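# Open the stapler cover past upright and leave it

## Task

Swing the stapler's top cover open until it is well beyond vertical, with the stapler left resting open and lying flat on the table; then release it and move both grippers away from it.

## Robot and tools

Robot and frame. Two arms, left_arm and right_arm, each end in a two-finger parallel gripper. All positions and orientations use one scene frame: origin at table-top height, midway between the arms' nominal bases, a little behind the table's near edge; +x points out over the table, +z up, +y toward left_arm. The arm names do not match left/right in images. Calibrated bases: left_arm at (+0.002, +0.303, -0.013) m, right_arm at (-0.004, -0.340, -0.005) m. On a gripper, the fingers extend along its own +z axis and separate along its y axis. end_effector_position is the point between the pads, roughly 1 cm short of the fingertips.

The row. Every arm command is a row of 16 numbers in one flat list covering both arms, even if only one moves: left_arm x, y, z, qw, qx, qy, qz, opening, then right_arm in the same order. x, y, z are an absolute goal position in metres in the scene frame; the quaternion is an absolute goal orientation, w first, same frame. Opening runs from -1 (closed) to +1 (fully open, 0.093 m gap). To keep an arm still, repeat its last reported whole pose and its intended opening; to hold an orientation, keep sending the same quaternion rather than copying a drifted reading.

Tools.
execute_actions: "actions" is a list of zero or one item. Empty list: just report the state (with pictures). An action {"rows": [...], "steps": n} holds 1 to 15 rows; each row lasts one control step of 1/30 s, the final row repeats to fill n steps (default 15; an action needs at least 6). A wait item {"steps": n} (up to 300) lets that many steps pass. A call is refused and sends nothing if any goal lies over 0.6 m from that arm's last reported position along any of its gripper axes. "cameras" picks images by name, ["all"] for all, [] for none.
move: "target" is one row or a list of up to 15 rows (absolute poses, no 0.6 m limit). Grippers travel straight lines, finishing together, in 0.5 to 10 s total. "speed" is top speed in m/s, 0.002 to 2.9 (default 0.25), one value or one per target; rotation is capped at twice that in rad/s. "blend" (m) rounds corners at intermediate targets; 0 stops at each. "blocking": false returns about 0.5 s after the start. The first target's opening is sent immediately; later targets' openings are applied on arrival once everything is at rest. The result adds a "move:" line: the ending (done, off_target, moving, held, fault) and any limits (limits=paced: pose clipped; limits=held: steps withheld). done means within 10 mm and 2 degrees at rest; neither done nor off_target tells you about contact.
wait: "seconds" 0 to 10; sends nothing new, ends early if a running move finishes.
stop: brakes the running move; needs stopping room, more when fast.
zoom_image: "camera" (cam_head_left, cam_head_right, cam_high, cam_low, cam_left_wrist, cam_right_wrist) and "region" [x0, y0, x1, y1] in pixels from the top-left, at most 504 by 504; only cameras in the latest images.


Results. Per arm: end_effector_position (m), end_effector_quat_wxyz, grip_measured (motor position, +1 open, -1 closed; pads meet near -0.94, each mm of object width adds about 0.0208; may read up to 0.02 high), Joint positions (rad, last entry the finger gap in metres), Joint velocities ("within noise" means at rest), joint torques, Hand target (pose now being driven toward), and a Scene clock. Readings can be off by a few centimetres, more when reaching far. Images are 672x504 each.

Behaviour to expect. Each step the commanded orientation is limited to 40 degrees from the measured one. Friction and gravity can leave the gripper short, low or tilted, especially far out; small moves may not happen or go sideways, so check position and tilt after each move. Results are sampled 6 steps before an action ends; those steps run while you think, and the scene keeps running during your replies. Joint ranges (rad): waist -2.618 to 3.054, shoulder 0 to 3.142, elbow 0 to 3.142 (straight at 2.901), wrist pitch and yaw -1.571 to 1.571, wrist roll -2.094 to 2.094.

Avoid. Knocking the stapler off the table or letting it drop; releasing it while it still moves; fast or deep pushes into it or the table (impact grows with speed and with how far the target lies past contact). Never let grippers, housings or wrist cameras meet the other arm; closing on the other arm's fingers counts as a hard press. Keep clear of the bar, plate and low rail near the bases (up to about 3 cm above the table). Do not route paths near an arm's own base. Wrist camera cables touching things count as contact. Avoid holding loads or stretched poses for long: a MOTOR HOT line warns of heat, and an OVER-TEMPERATURE FAULT folds that arm away for the rest of the scene. Objects may occasionally get nudged by outside pushes.

Each tool is called by a JSON object that holds its "fn" and its "kwargs".

## Session

{"fn": "execute_actions", "kwargs": {"actions": [], "cameras": ["all"]}}

Scene clock: 0.00 s of 4900.00 s.
left_arm: end_effector_position=(+0.3615, +0.2983, +0.1094) grip_measured=+1.000 end_effector_quat_wxyz=(+0.664, -0.061, +0.744, +0.045) | right_arm: end_effector_position=(+0.3424, -0.4087, +0.1117) grip_measured=+1.000 end_effector_quat_wxyz=(+0.657, +0.153, +0.730, -0.111)
Joint positions: left_arm=[-0.095 1.553 0.185 1.24 -0.293 -0.056 0.093] | right_arm=[-0.003 1.625 0.167 1.308 0.335 0.072 0.093]
Joint velocities: within noise
Joint torques (N m): no reading
Heat: left arm: 30 °C; right arm: 31 °C.
Hand target: left_arm +0.3625, +0.2984, +0.1109; +0.665, -0.062, +0.743, +0.045 | right_arm +0.3451, -0.4086, +0.1186; +0.665, +0.153, +0.722, -0.109

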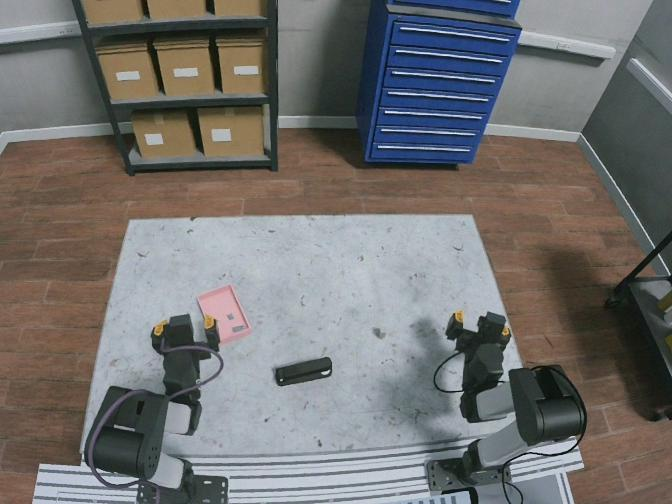

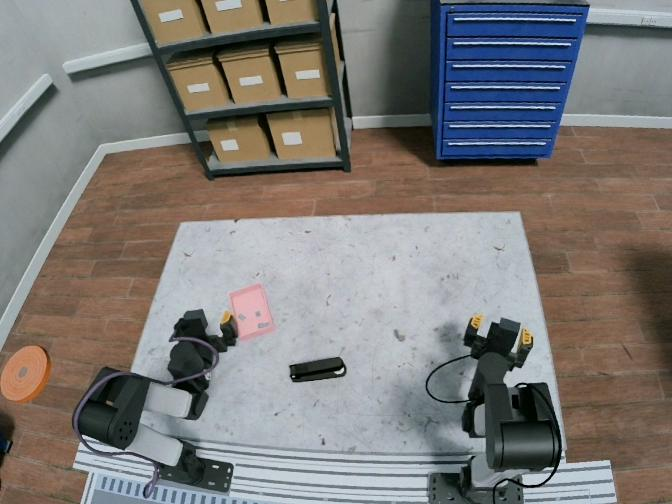

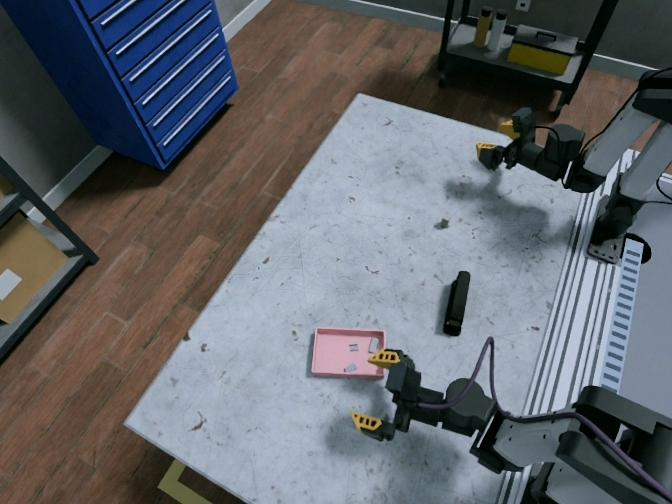

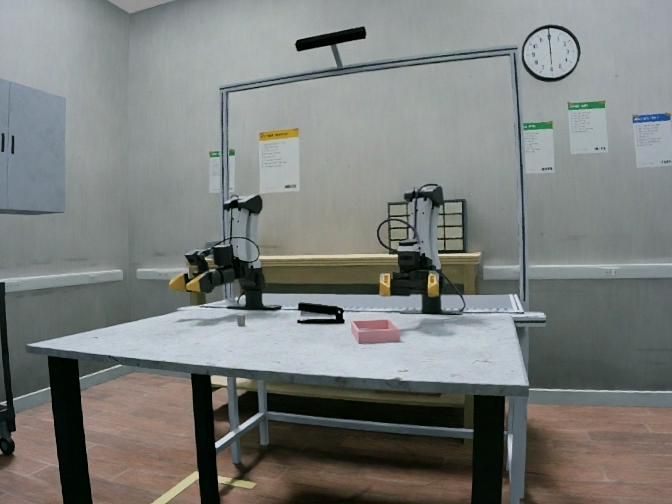

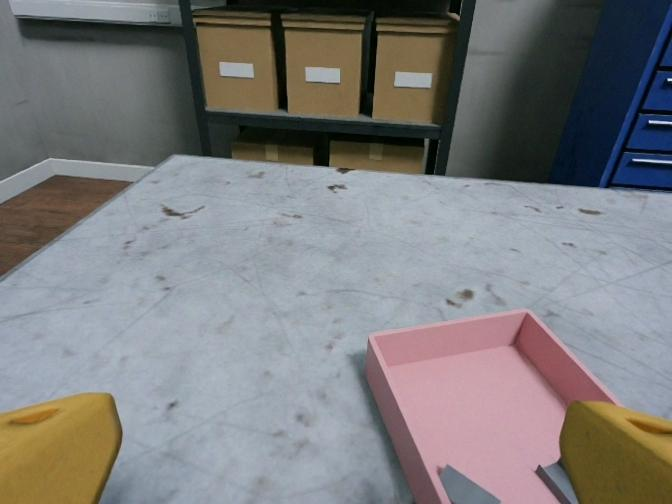

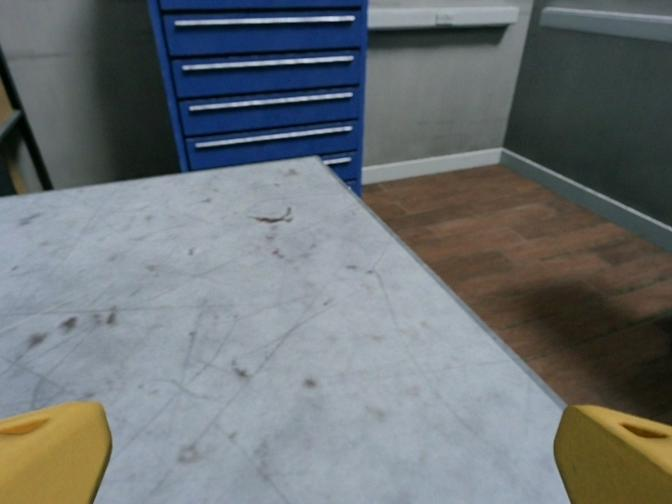

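{"fn": "zoom_image", "kwargs": {"camera": "cam_head_left", "region": [260, 340, 350, 400]}}

{"fn": "zoom_image", "kwargs": {"camera": "cam_high", "region": [420, 260, 500, 345]}}

{"fn": "zoom_image", "kwargs": {"camera": "cam_low", "region": [285, 290, 365, 335]}}

{"fn": "zoom_image", "kwargs": {"camera": "cam_head_right", "region": [275, 340, 365, 400]}}

Scaled by 5.600.

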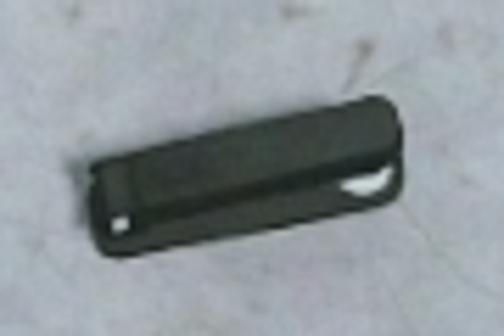

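Scaled by 5.929.

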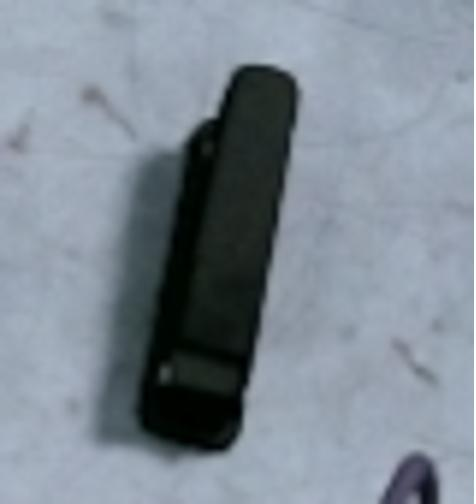

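Scaled by 6.300.

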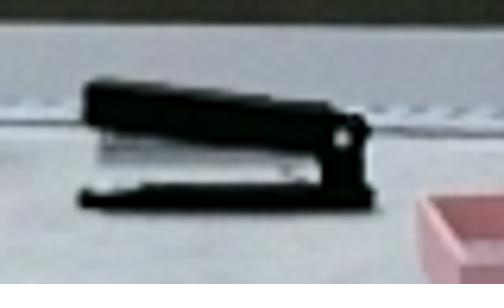

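Scaled by 5.600.

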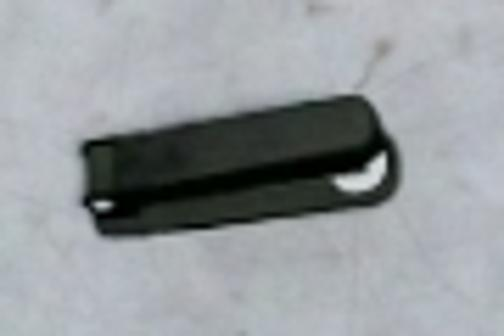

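{"fn": "move", "kwargs": {"target": [[0.3615,0.2983,0.1094,0.664,-0.061,0.744,0.045,1,0.310,-0.22,0.19,0.2429,-0.714,0.5867,0.2954,1],[0.3615,0.2983,0.1094,0.664,-0.061,0.744,0.045,1,0.295,-0.115,0.14,0.2429,-0.714,0.5867,0.2954,1]], "blend": 0.03, "speed": 0.35}}

Scene clock: 7.40 s of 4900.00 s.
left_arm: end_effector_position=(+0.3615, +0.2983, +0.1094) grip_measured=+1.000 end_effector_quat_wxyz=(+0.664, -0.061, +0.744, +0.045) | right_arm: end_effector_position=(+0.2897, -0.1142, +0.1369) grip_measured=+1.000 end_effector_quat_wxyz=(-0.231, +0.713, -0.586, -0.307)
Joint positions: left_arm=[-0.095 1.553 0.185 1.24 -0.293 -0.056 0.093] | right_arm=[0.357 1.862 1.45 -1.106 -0.791 -1.406 0.093]
Joint velocities: within noise
Joint torques (N m): left_arm=[0.24 -4.25 5.42 2.54 -0.23 0] | right_arm=[-0.29 -9.24 5.85 0.6 -0.45 0.02]
Heat: left arm: 31 °C; right arm: 33 °C.
Hand target: left_arm +0.3615, +0.2982, +0.1094; +0.664, -0.061, +0.744, +0.045 | right_arm +0.2950, -0.1150, +0.1401; -0.243, +0.714, -0.587, -0.295
Off the commanded pose: left_arm 0.000 m, 0 deg | right_arm 0.006 m, 2 deg.
Kept back: nothing.
move: done
camera_calibration:
cam_right_wrist: T_world_to_cam=[[0.982434, 0.179594, -0.0506859, -0.25505], [0.15118, -0.925217, -0.348019, -0.060587], [-0.109398, 0.334243, -0.936116, 0.279289], [0, 0, 0, 1]] pos_world=[0.290283, -0.103601, 0.227435]

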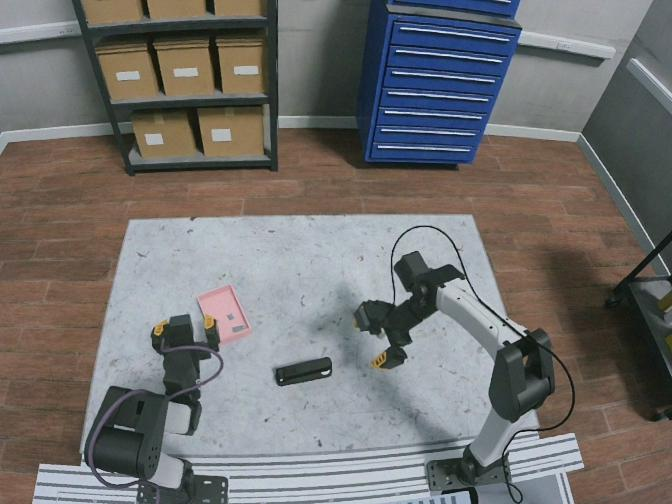

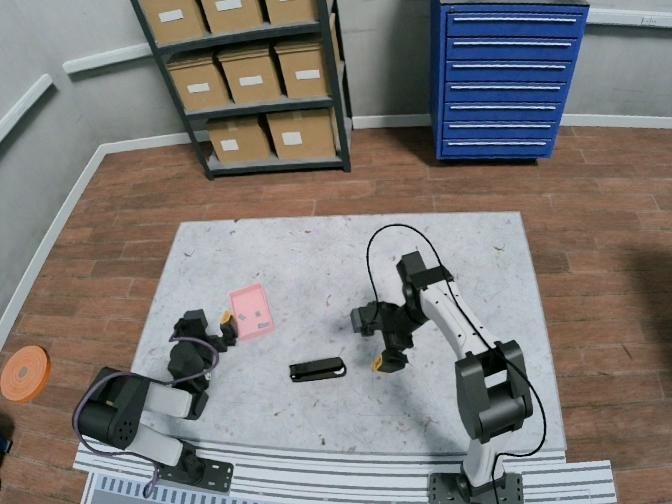

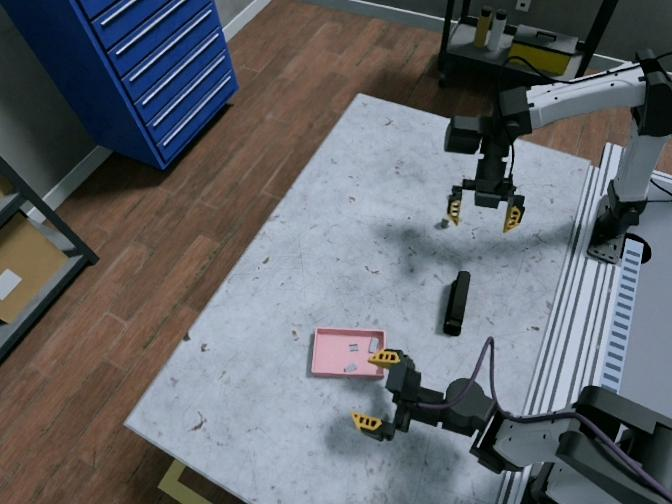

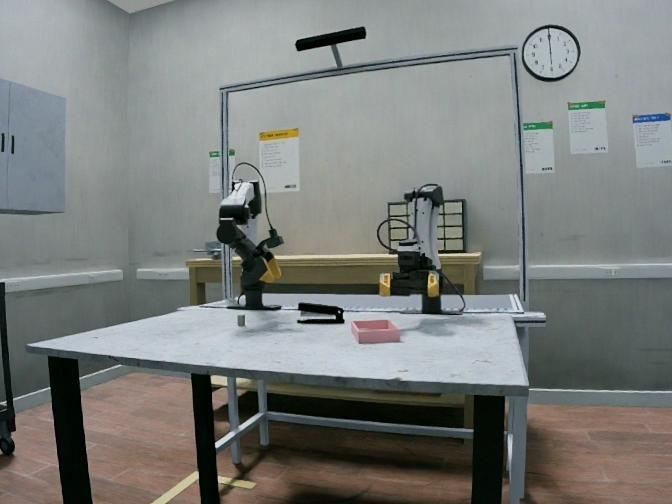

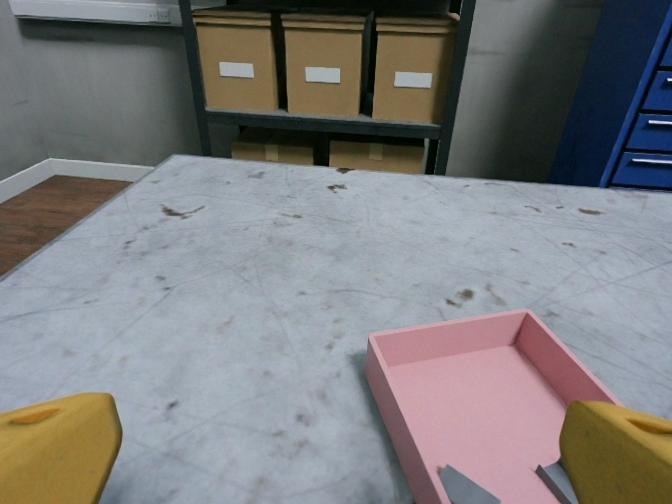

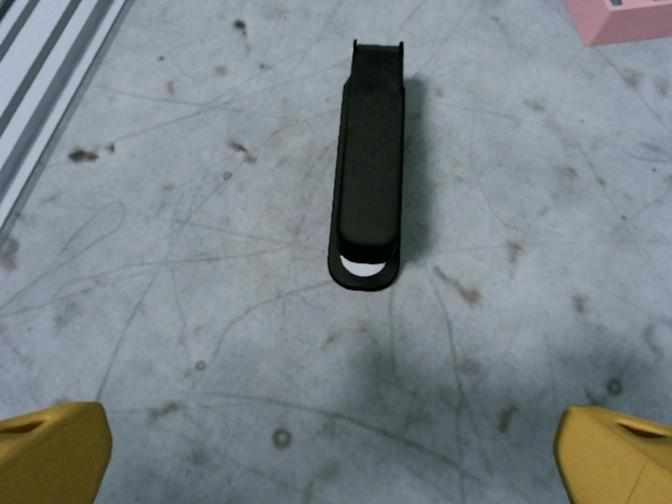

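{"fn": "move", "kwargs": {"target": [[0.3615,0.2983,0.1094,0.664,-0.061,0.744,0.045,1,0.288,-0.068,0.087,0.254,-0.691,0.612,0.286,0.3]], "speed": 0.2}}

Scene clock: 10.10 s of 4900.00 s.
left_arm: end_effector_position=(+0.3615, +0.2983, +0.1094) grip_measured=+1.000 end_effector_quat_wxyz=(+0.664, -0.061, +0.744, +0.045) | right_arm: end_effector_position=(+0.2834, -0.0699, +0.0851) grip_measured=+0.302 end_effector_quat_wxyz=(-0.243, +0.691, -0.614, -0.295)
Joint positions: left_arm=[-0.095 1.553 0.185 1.24 -0.293 -0.056 0.093] | right_arm=[0.491 1.862 1.23 -0.679 -0.75 -1.116 0.06]
Joint velocities: within noise
Joint torques (N m): left_arm=[0.24 -4.29 5.42 2.54 -0.23 0] | right_arm=[0.1 -8.77 5.91 1.07 -0.41 -0.04]
Heat: left arm: 32 °C; right arm: 32 °C.
Hand target: left_arm +0.3615, +0.2982, +0.1094; +0.664, -0.061, +0.744, +0.045 | right_arm +0.2880, -0.0680, +0.0872; -0.254, +0.692, -0.612, -0.286
Off the commanded pose: left_arm 0.000 m, 0 deg | right_arm 0.005 m, 2 deg.
Kept back: nothing.
move: done
camera_calibration:
cam_right_wrist: T_world_to_cam=[[0.993806, 0.101428, -0.0454119, -0.268469], [0.0797893, -0.935679, -0.343714, -0.0175248], [-0.077353, 0.337961, -0.937976, 0.206562], [0, 0, 0, 1]] pos_world=[0.284182, -0.0589775, 0.175535]

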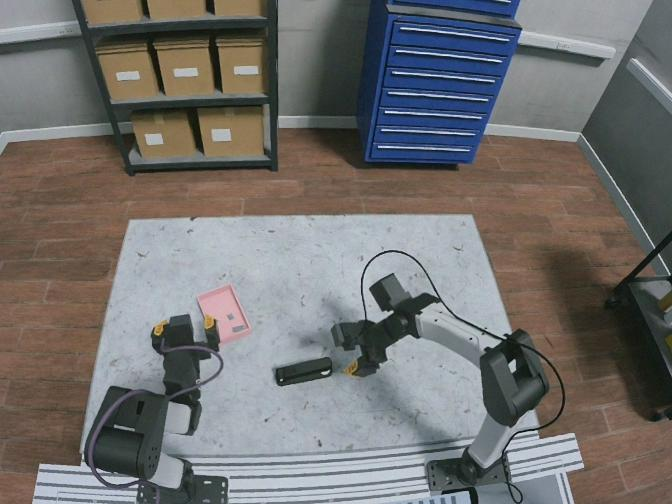

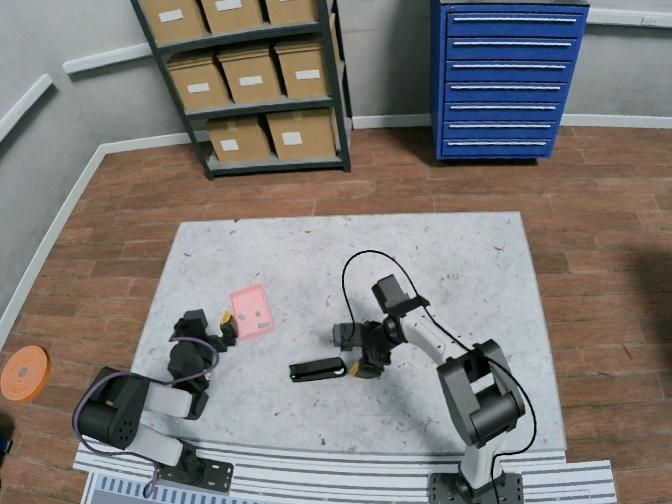

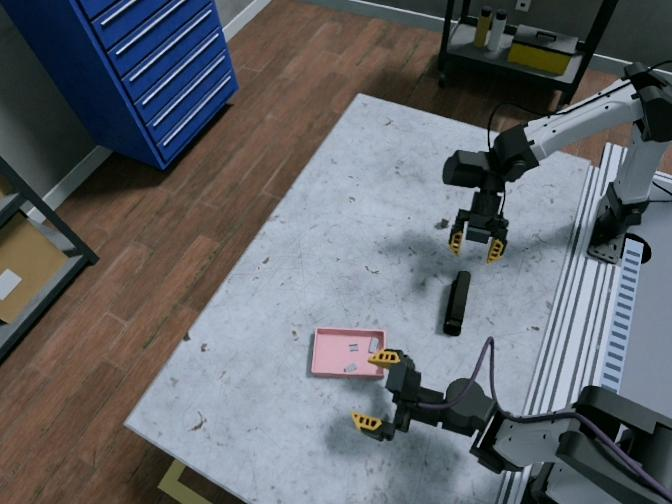

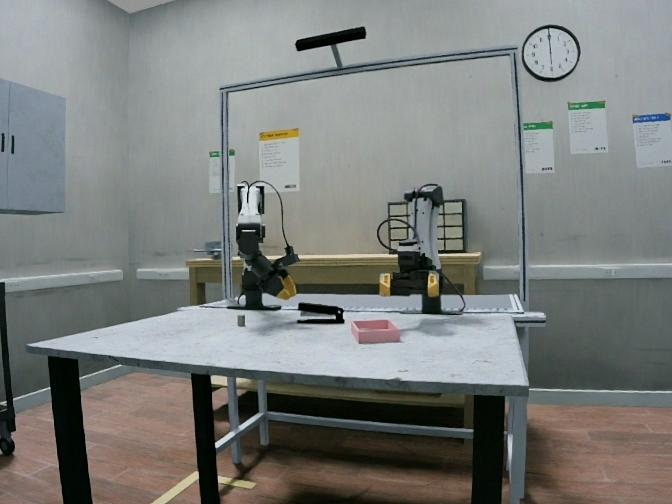

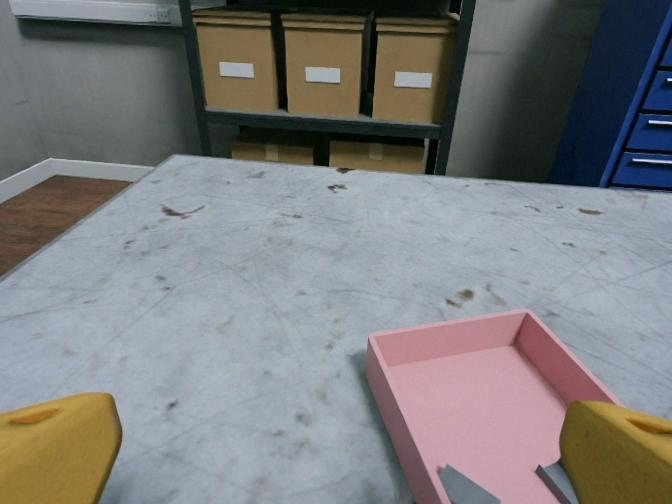

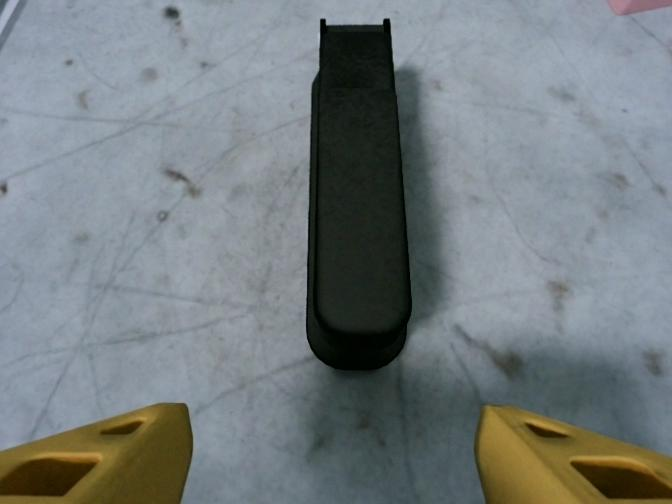

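{"fn": "move", "kwargs": {"target": [[0.3615,0.2983,0.1094,0.664,-0.061,0.744,0.045,1,0.288,-0.022,0.047,0.258,-0.691,0.612,0.282,0.3]], "speed": 0.12}}

Scene clock: 11.60 s of 4900.00 s.
left_arm: end_effector_position=(+0.3615, +0.2983, +0.1094) grip_measured=+1.000 end_effector_quat_wxyz=(+0.664, -0.061, +0.744, +0.045) | right_arm: end_effector_position=(+0.2837, -0.0241, +0.0526) grip_measured=+0.302 end_effector_quat_wxyz=(-0.255, +0.693, -0.610, -0.287)
Joint positions: left_arm=[-0.095 1.553 0.185 1.24 -0.293 -0.056 0.093] | right_arm=[0.606 1.953 1.198 -0.429 -0.705 -0.969 0.06]
Joint velocities: within noise
Joint torques (N m): left_arm=[0.23 -4.27 5.45 2.54 -0.23 0.01] | right_arm=[0.1 -7.6 6.05 1.28 -0.4 0.06]
Heat: left arm: 33 °C; right arm: 33 °C.
Hand target: left_arm +0.3615, +0.2982, +0.1094; +0.664, -0.061, +0.744, +0.045 | right_arm +0.2878, -0.0222, +0.0471; -0.258, +0.692, -0.613, -0.282
Off the commanded pose: left_arm 0.000 m, 0 deg | right_arm 0.007 m, 1 deg.
Kept back: nothing.
move: done
camera_calibration:
cam_right_wrist: T_world_to_cam=[[0.994982, 0.0987905, -0.0158796, -0.276878], [0.0871076, -0.933309, -0.348348, 0.0122228], [-0.049234, 0.345216, -0.937231, 0.152807], [0, 0, 0, 1]] pos_world=[0.281947, -0.0139908, 0.143076]

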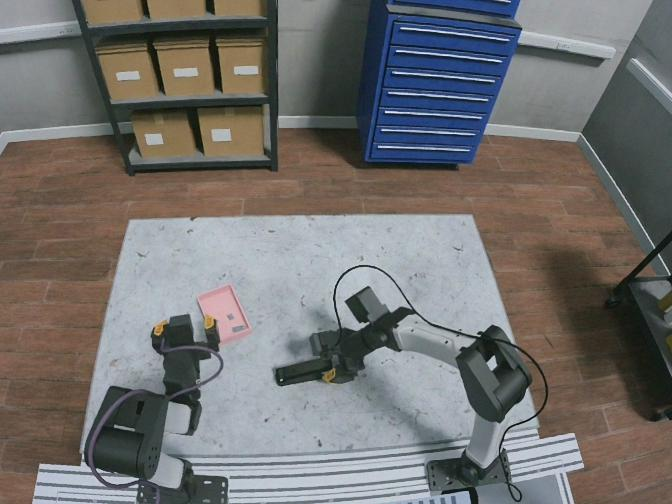

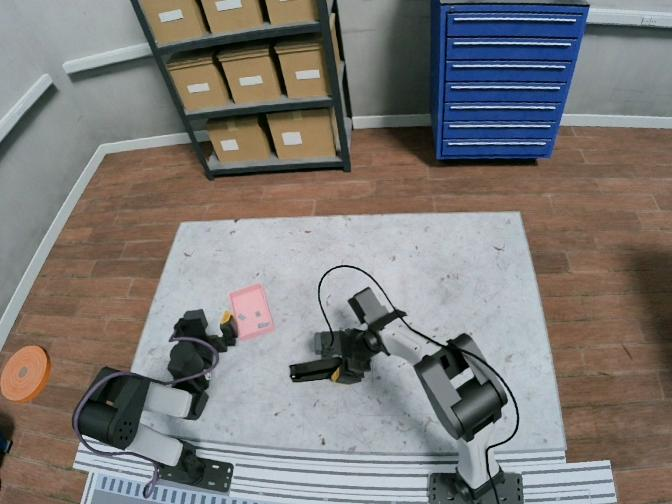

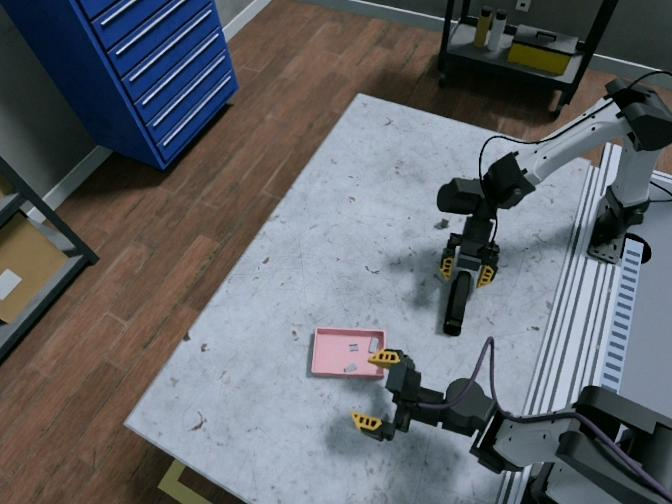

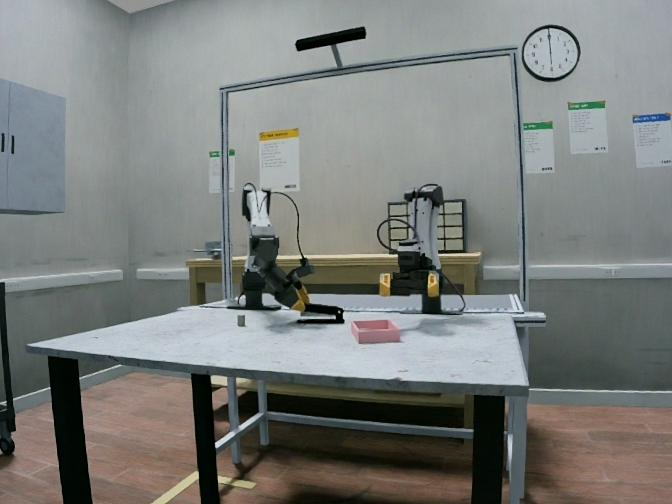

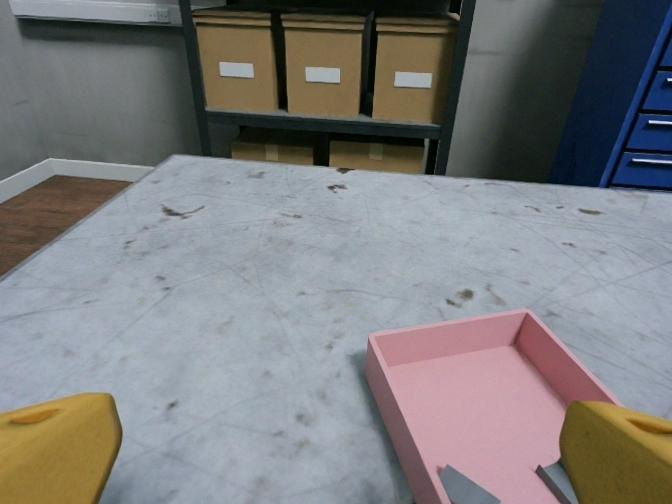

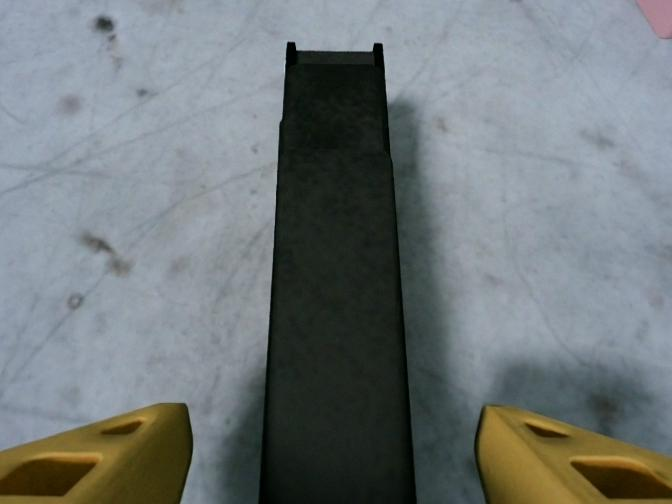

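{"fn": "zoom_image", "kwargs": {"camera": "cam_low", "region": [265, 270, 365, 340]}}

{"fn": "move", "kwargs": {"target": [[0.3615,0.2983,0.1094,0.664,-0.061,0.744,0.045,1,0.288,-0.022,0.037,0.258,-0.691,0.612,0.282,0.3],[0.3615,0.2983,0.1094,0.664,-0.061,0.744,0.045,1,0.288,-0.022,0.037,0.258,-0.691,0.612,0.282,-0.25]], "speed": 0.1}}

{"fn": "zoom_image", "kwargs": {"camera": "cam_low", "region": [265, 270, 365, 340]}}

Scaled by 5.040.

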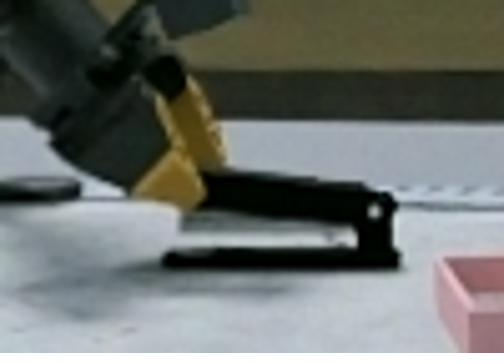

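Scene clock: 13.10 s of 4900.00 s.
left_arm: end_effector_position=(+0.3615, +0.2983, +0.1094) grip_measured=+1.000 end_effector_quat_wxyz=(+0.664, -0.061, +0.744, +0.045) | right_arm: end_effector_position=(+0.2845, -0.0239, +0.0435) grip_measured=-0.248 end_effector_quat_wxyz=(-0.256, +0.693, -0.610, -0.286)
Joint positions: left_arm=[-0.095 1.553 0.185 1.24 -0.293 -0.056 0.093] | right_arm=[0.606 1.97 1.18 -0.39 -0.704 -0.967 0.033]
Joint velocities: within noise
Joint torques (N m): left_arm=[0.24 -4.26 5.42 2.54 -0.23 0] | right_arm=[0.18 -7.47 5.9 1.27 -0.38 0.04]
Heat: left arm: 33 °C; right arm: 33 °C.
Hand target: left_arm +0.3615, +0.2982, +0.1094; +0.664, -0.061, +0.744, +0.045 | right_arm +0.2878, -0.0222, +0.0371; -0.258, +0.692, -0.612, -0.282
Off the commanded pose: left_arm 0.000 m, 0 deg | right_arm 0.008 m, 1 deg.
Kept back: nothing.
move: done
camera_calibration:
cam_right_wrist: T_world_to_cam=[[0.995194, 0.0970547, -0.0130068, -0.278096], [0.0864287, -0.933039, -0.34924, 0.00940733], [-0.0460312, 0.346437, -0.936943, 0.143352], [0, 0, 0, 1]] pos_world=[0.282545, -0.0138943, 0.133981]

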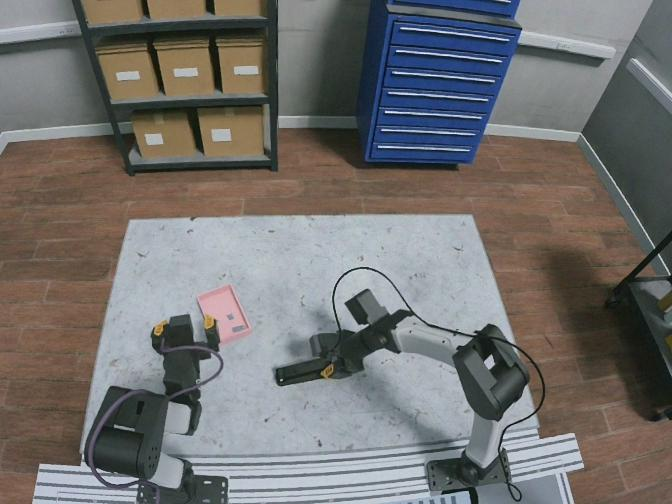

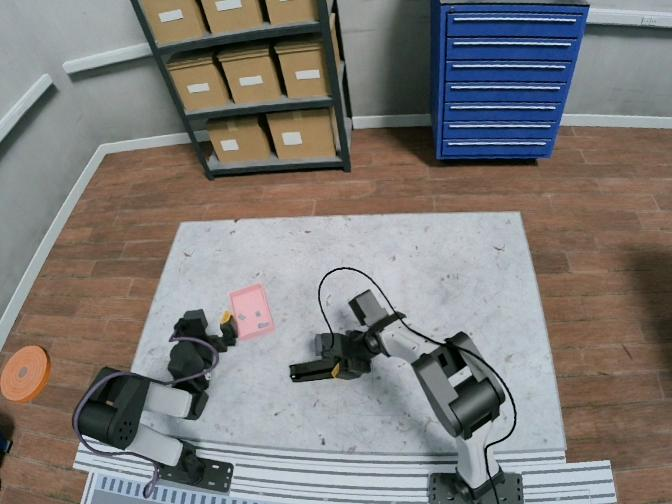

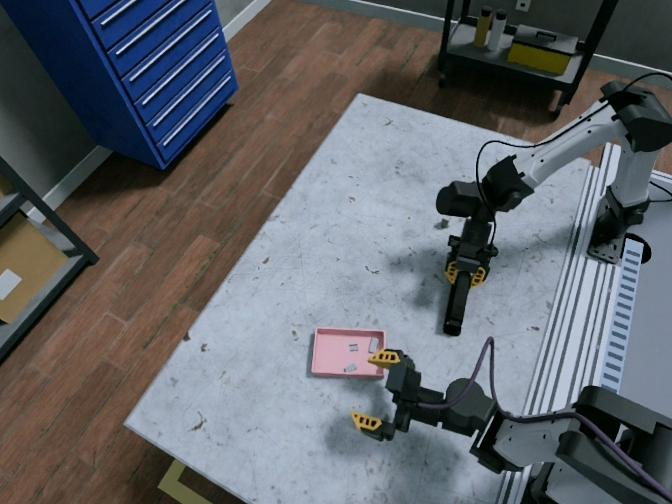

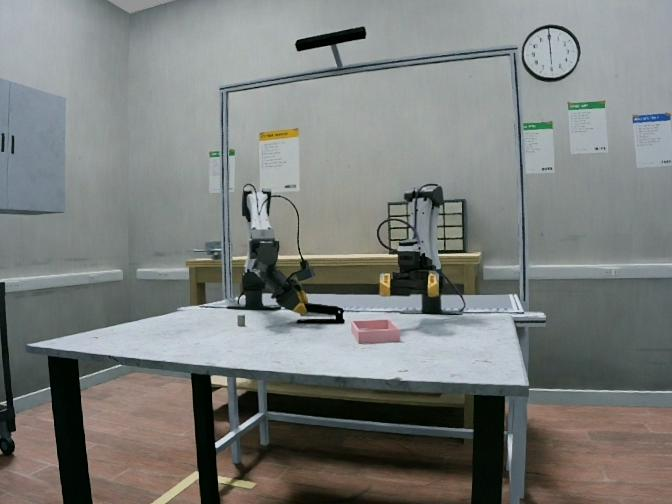

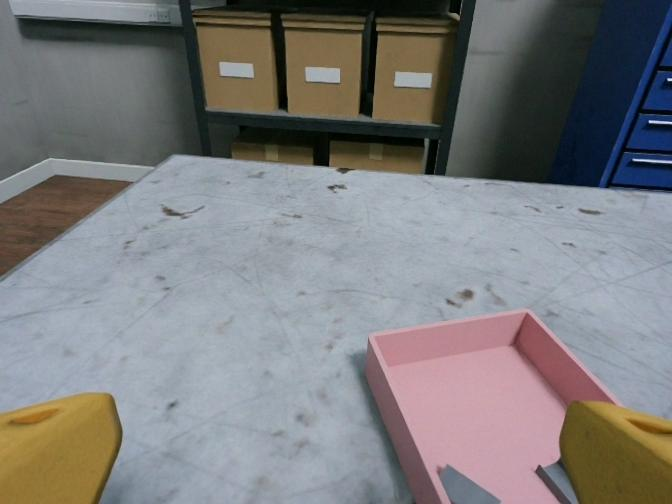

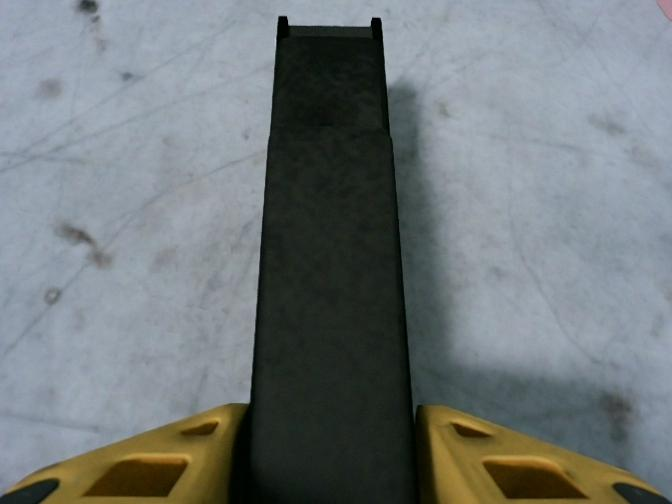

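Scaled by 5.040.

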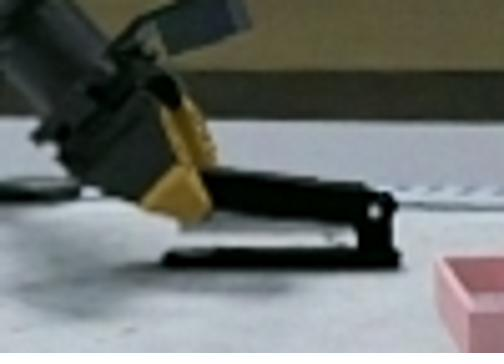

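{"fn": "move", "kwargs": {"target": [0.3615,0.2983,0.1094,0.664,-0.061,0.744,0.045,1,0.288,-0.022,0.037,0.258,-0.691,0.612,0.282,-0.5], "speed": 0.1, "cameras": ["cam_right_wrist"]}}

Scene clock: 14.03 s of 4900.00 s.
left_arm: end_effector_position=(+0.3615, +0.2983, +0.1094) grip_measured=+1.000 end_effector_quat_wxyz=(+0.664, -0.061, +0.744, +0.045) | right_arm: end_effector_position=(+0.2845, -0.0239, +0.0435) grip_measured=-0.495 end_effector_quat_wxyz=(-0.256, +0.693, -0.610, -0.286)
Joint positions: left_arm=[-0.095 1.553 0.185 1.24 -0.293 -0.056 0.093] | right_arm=[0.606 1.97 1.18 -0.39 -0.704 -0.967 0.021]
Joint velocities: left_arm=[within noise] | right_arm=[-0.012 -0.012 -0.002 -0.037 0.022 -0.007 -0.004]
Joint torques (N m): left_arm=[0.21 -4.27 5.45 2.53 -0.23 0] | right_arm=[0.17 -7.5 5.94 1.26 -0.38 0]
Heat: left arm: 33 °C; right arm: 33 °C.
Hand target: left_arm +0.3615, +0.2982, +0.1094; +0.664, -0.061, +0.744, +0.045 | right_arm +0.2878, -0.0222, +0.0371; -0.258, +0.692, -0.613, -0.282
Off the commanded pose: left_arm 0.000 m, 0 deg | right_arm 0.008 m, 1 deg.
Kept back: nothing.
move: done
camera_calibration:
cam_right_wrist: T_world_to_cam=[[0.99522, 0.0967394, -0.0133337, -0.278065], [0.0860188, -0.93307, -0.349259, 0.00952483], [-0.0462283, 0.346443, -0.936931, 0.143406], [0, 0, 0, 1]] pos_world=[0.282546, -0.0138946, 0.13398]
Images, in order (width x height): cam_right_wrist 672x504.

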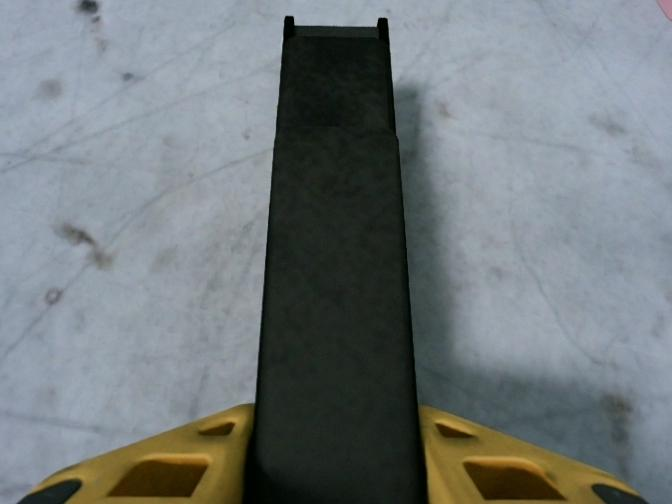

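{"fn": "move", "kwargs": {"target": [[0.3615,0.2983,0.1094,0.664,-0.061,0.744,0.045,1,0.287,-0.019,0.068,0.258,-0.691,0.612,0.282,-0.5],[0.3615,0.2983,0.1094,0.664,-0.061,0.744,0.045,1,0.2865,-0.0085,0.085,0.258,-0.691,0.612,0.282,-0.5]], "speed": 0.08, "blend": 0.01, "cameras": ["cam_low","cam_right_wrist","cam_high"]}}

{"fn": "zoom_image", "kwargs": {"camera": "cam_low", "region": [265, 270, 365, 340]}}

Scene clock: 15.93 s of 4900.00 s.
left_arm: end_effector_position=(+0.3615, +0.2983, +0.1094) grip_measured=+1.000 end_effector_quat_wxyz=(+0.664, -0.061, +0.744, +0.045) | right_arm: end_effector_position=(+0.2770, -0.0178, +0.0543) grip_measured=-0.494 end_effector_quat_wxyz=(-0.221, +0.690, -0.627, -0.286)
Joint positions: left_arm=[-0.095 1.553 0.185 1.24 -0.293 -0.056 0.093] | right_arm=[0.637 1.97 1.262 -0.526 -0.674 -0.931 0.021]
Joint velocities: within noise
Joint torques (N m): left_arm=[0.24 -4.25 5.46 2.54 -0.22 0] | right_arm=[0.09 -12.68 8.96 1 -0.55 0.01]
Heat: left arm: 34 °C; right arm: 33 °C.
Hand target: left_arm +0.3615, +0.2982, +0.1094; +0.664, -0.061, +0.744, +0.045 | right_arm +0.2856, -0.0091, +0.0850; -0.258, +0.692, -0.612, -0.282
Off the commanded pose: left_arm 0.000 m, 0 deg | right_arm 0.033 m, 5 deg.
Kept back: nothing.
move: off_target (right_arm)
camera_calibration:
cam_right_wrist: T_world_to_cam=[[0.99353, 0.08759, -0.0722989, -0.26757], [0.0622258, -0.952333, -0.298645, 0.0230924], [-0.0950109, 0.292214, -0.951622, 0.164448], [0, 0, 0, 1]] pos_world=[0.280026, -0.00262592, 0.144044]
Images, in order (width x height): cam_high 672x504, cam_low 672x504, cam_right_wrist 672x504.

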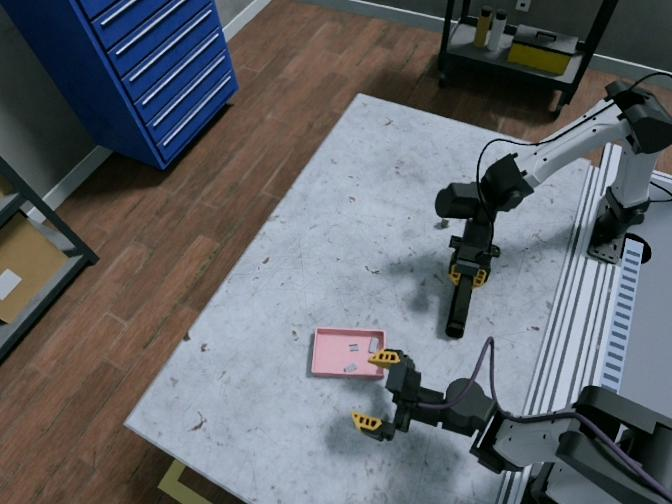

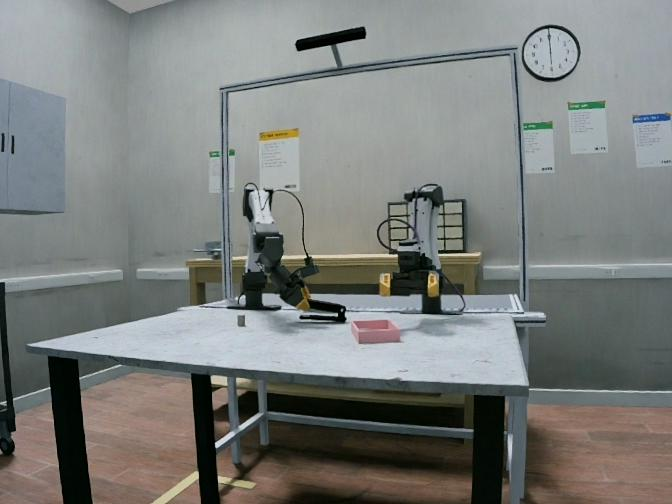

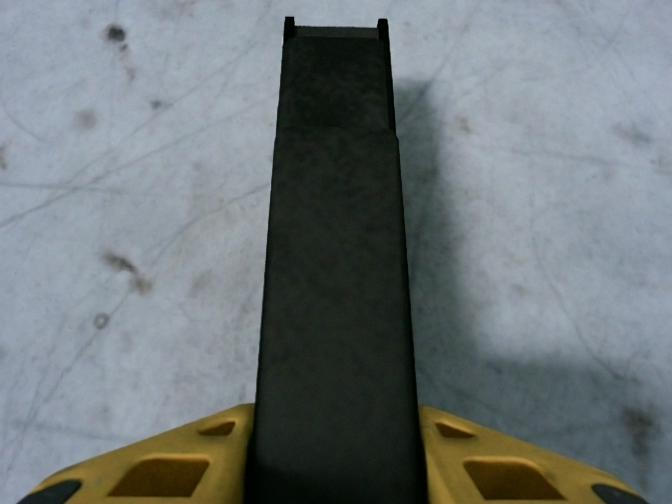

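Scaled by 5.040.

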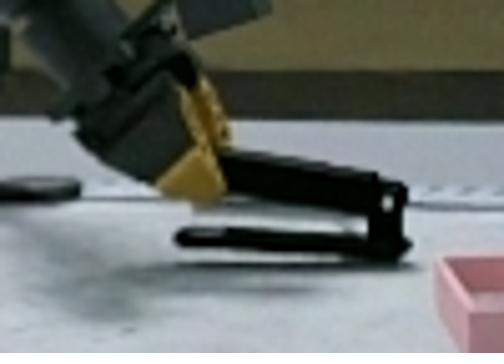

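{"fn": "move", "kwargs": {"target": [0.3615,0.2983,0.1094,0.664,-0.061,0.744,0.045,1,0.286,-0.018,0.037,0.258,-0.691,0.612,0.282,-0.5], "speed": 0.06, "cameras": ["cam_low"]}}

{"fn": "zoom_image", "kwargs": {"camera": "cam_low", "region": [265, 270, 365, 340]}}

Scene clock: 21.30 s of 4900.00 s.
left_arm: end_effector_position=(+0.3615, +0.2983, +0.1094) grip_measured=+1.000 end_effector_quat_wxyz=(+0.664, -0.061, +0.744, +0.045) | right_arm: end_effector_position=(+0.2753, -0.0195, +0.0432) grip_measured=-0.498 end_effector_quat_wxyz=(-0.242, +0.689, -0.615, -0.296)
Joint positions: left_arm=[-0.095 1.553 0.185 1.24 -0.293 -0.056 0.093] | right_arm=[0.625 1.97 1.184 -0.412 -0.709 -0.94 0.021]
Joint velocities: left_arm=[within noise] | right_arm=[-0.002 -0.002 -0.007 0.007 0.022 -0.022 -0.004]
Joint torques (N m): left_arm=[0.23 -4.22 5.44 2.54 -0.23 0] | right_arm=[-0.44 -7.5 5.71 1.55 -0.28 -0.14]
Heat: left arm: 35 °C; right arm: 34 °C.
Hand target: left_arm +0.3615, +0.2982, +0.1094; +0.664, -0.061, +0.744, +0.045 | right_arm +0.2857, -0.0183, +0.0375; -0.258, +0.692, -0.613, -0.282
Off the commanded pose: left_arm 0.000 m, 0 deg | right_arm 0.012 m, 3 deg.
Kept back: nothing.
move: off_target (right_arm)
Images, in order (width x height): cam_low 672x504.

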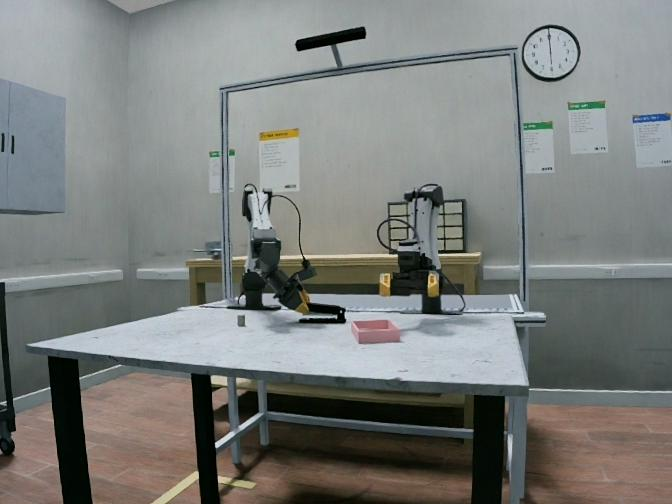

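Scaled by 5.040.

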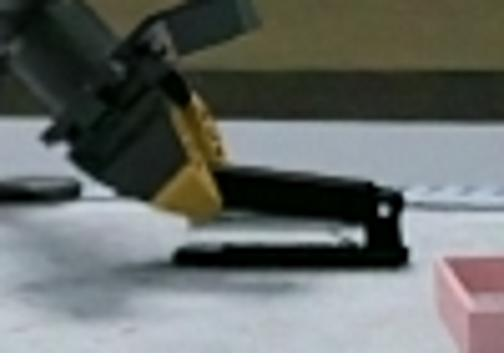

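{"fn": "move", "kwargs": {"target": [[0.3615,0.2983,0.1094,0.664,-0.061,0.744,0.045,1,0.280,-0.018,0.040,0.254,-0.691,0.613,0.288,0.2],[0.3615,0.2983,0.1094,0.664,-0.061,0.744,0.045,1,0.282,-0.075,0.095,0.258,-0.691,0.612,0.282,0.2],[0.3615,0.2983,0.1094,0.664,-0.061,0.744,0.045,1,0.282,-0.10,0.07,0.3604,-0.6256,0.5659,0.3985,0.2]], "speed": 0.15, "cameras": ["cam_low","cam_right_wrist","cam_high"]}}

{"fn": "zoom_image", "kwargs": {"camera": "cam_low", "region": [265, 270, 365, 340]}}

Scene clock: 24.90 s of 4900.00 s.
left_arm: end_effector_position=(+0.3615, +0.2983, +0.1094) grip_measured=+1.000 end_effector_quat_wxyz=(+0.664, -0.061, +0.744, +0.045) | right_arm: end_effector_position=(+0.2799, -0.1006, +0.0715) grip_measured=+0.198 end_effector_quat_wxyz=(-0.352, +0.628, -0.572, -0.393)
Joint positions: left_arm=[-0.095 1.553 0.185 1.24 -0.293 -0.056 0.093] | right_arm=[0.321 1.857 0.951 -0.337 -1.082 -1.158 0.055]
Joint velocities: within noise
Joint torques (N m): left_arm=[0.24 -4.27 5.45 2.54 -0.23 0] | right_arm=[-0.53 -6.22 5.16 1.15 -0.82 -0.09]
Heat: left arm: 36 °C; right arm: 35 °C.
Hand target: left_arm +0.3615, +0.2982, +0.1094; +0.664, -0.061, +0.744, +0.045 | right_arm +0.2819, -0.1001, +0.0700; -0.360, +0.626, -0.566, -0.398
Off the commanded pose: left_arm 0.000 m, 0 deg | right_arm 0.003 m, 1 deg.
Kept back: nothing.
move: done
camera_calibration:
cam_right_wrist: T_world_to_cam=[[0.996337, 0.0781275, -0.0347643, -0.266304], [0.039051, -0.777371, -0.62783, -0.00304501], [-0.0760755, 0.624172, -0.777574, 0.220856], [0, 0, 0, 1]] pos_world=[0.28225, -0.119414, 0.160562]
Images, in order (width x height): cam_high 672x504, cam_low 672x504, cam_right_wrist 672x504.

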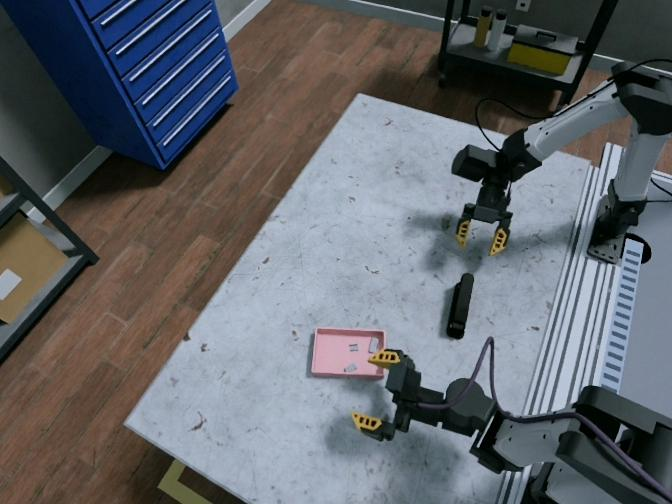

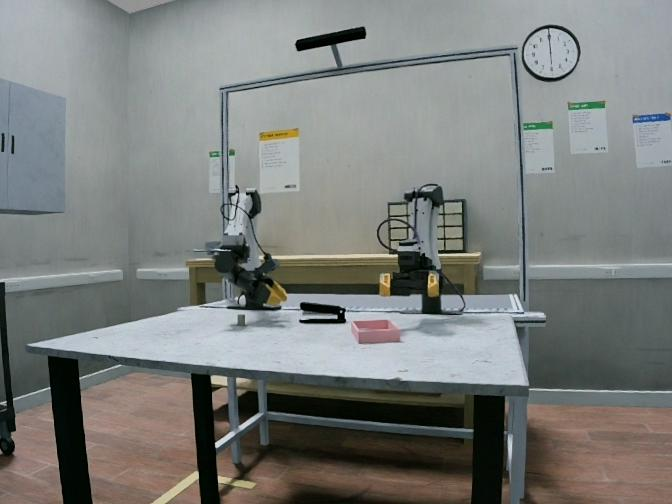

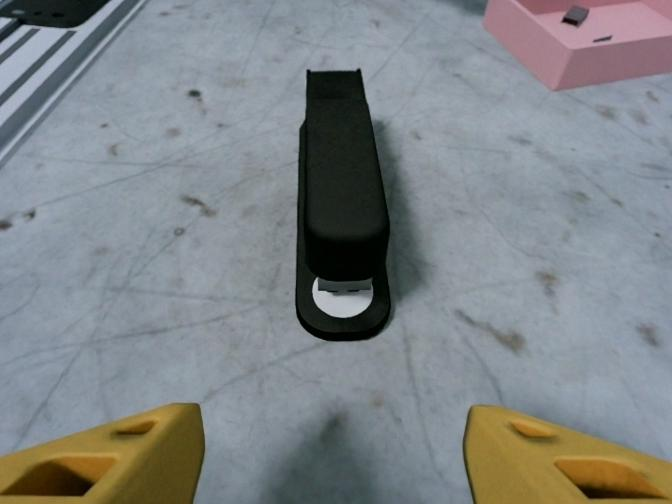

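Scaled by 5.040.

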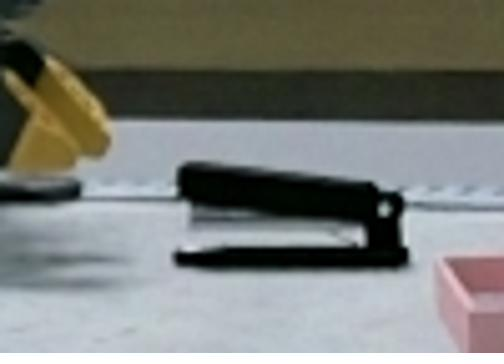

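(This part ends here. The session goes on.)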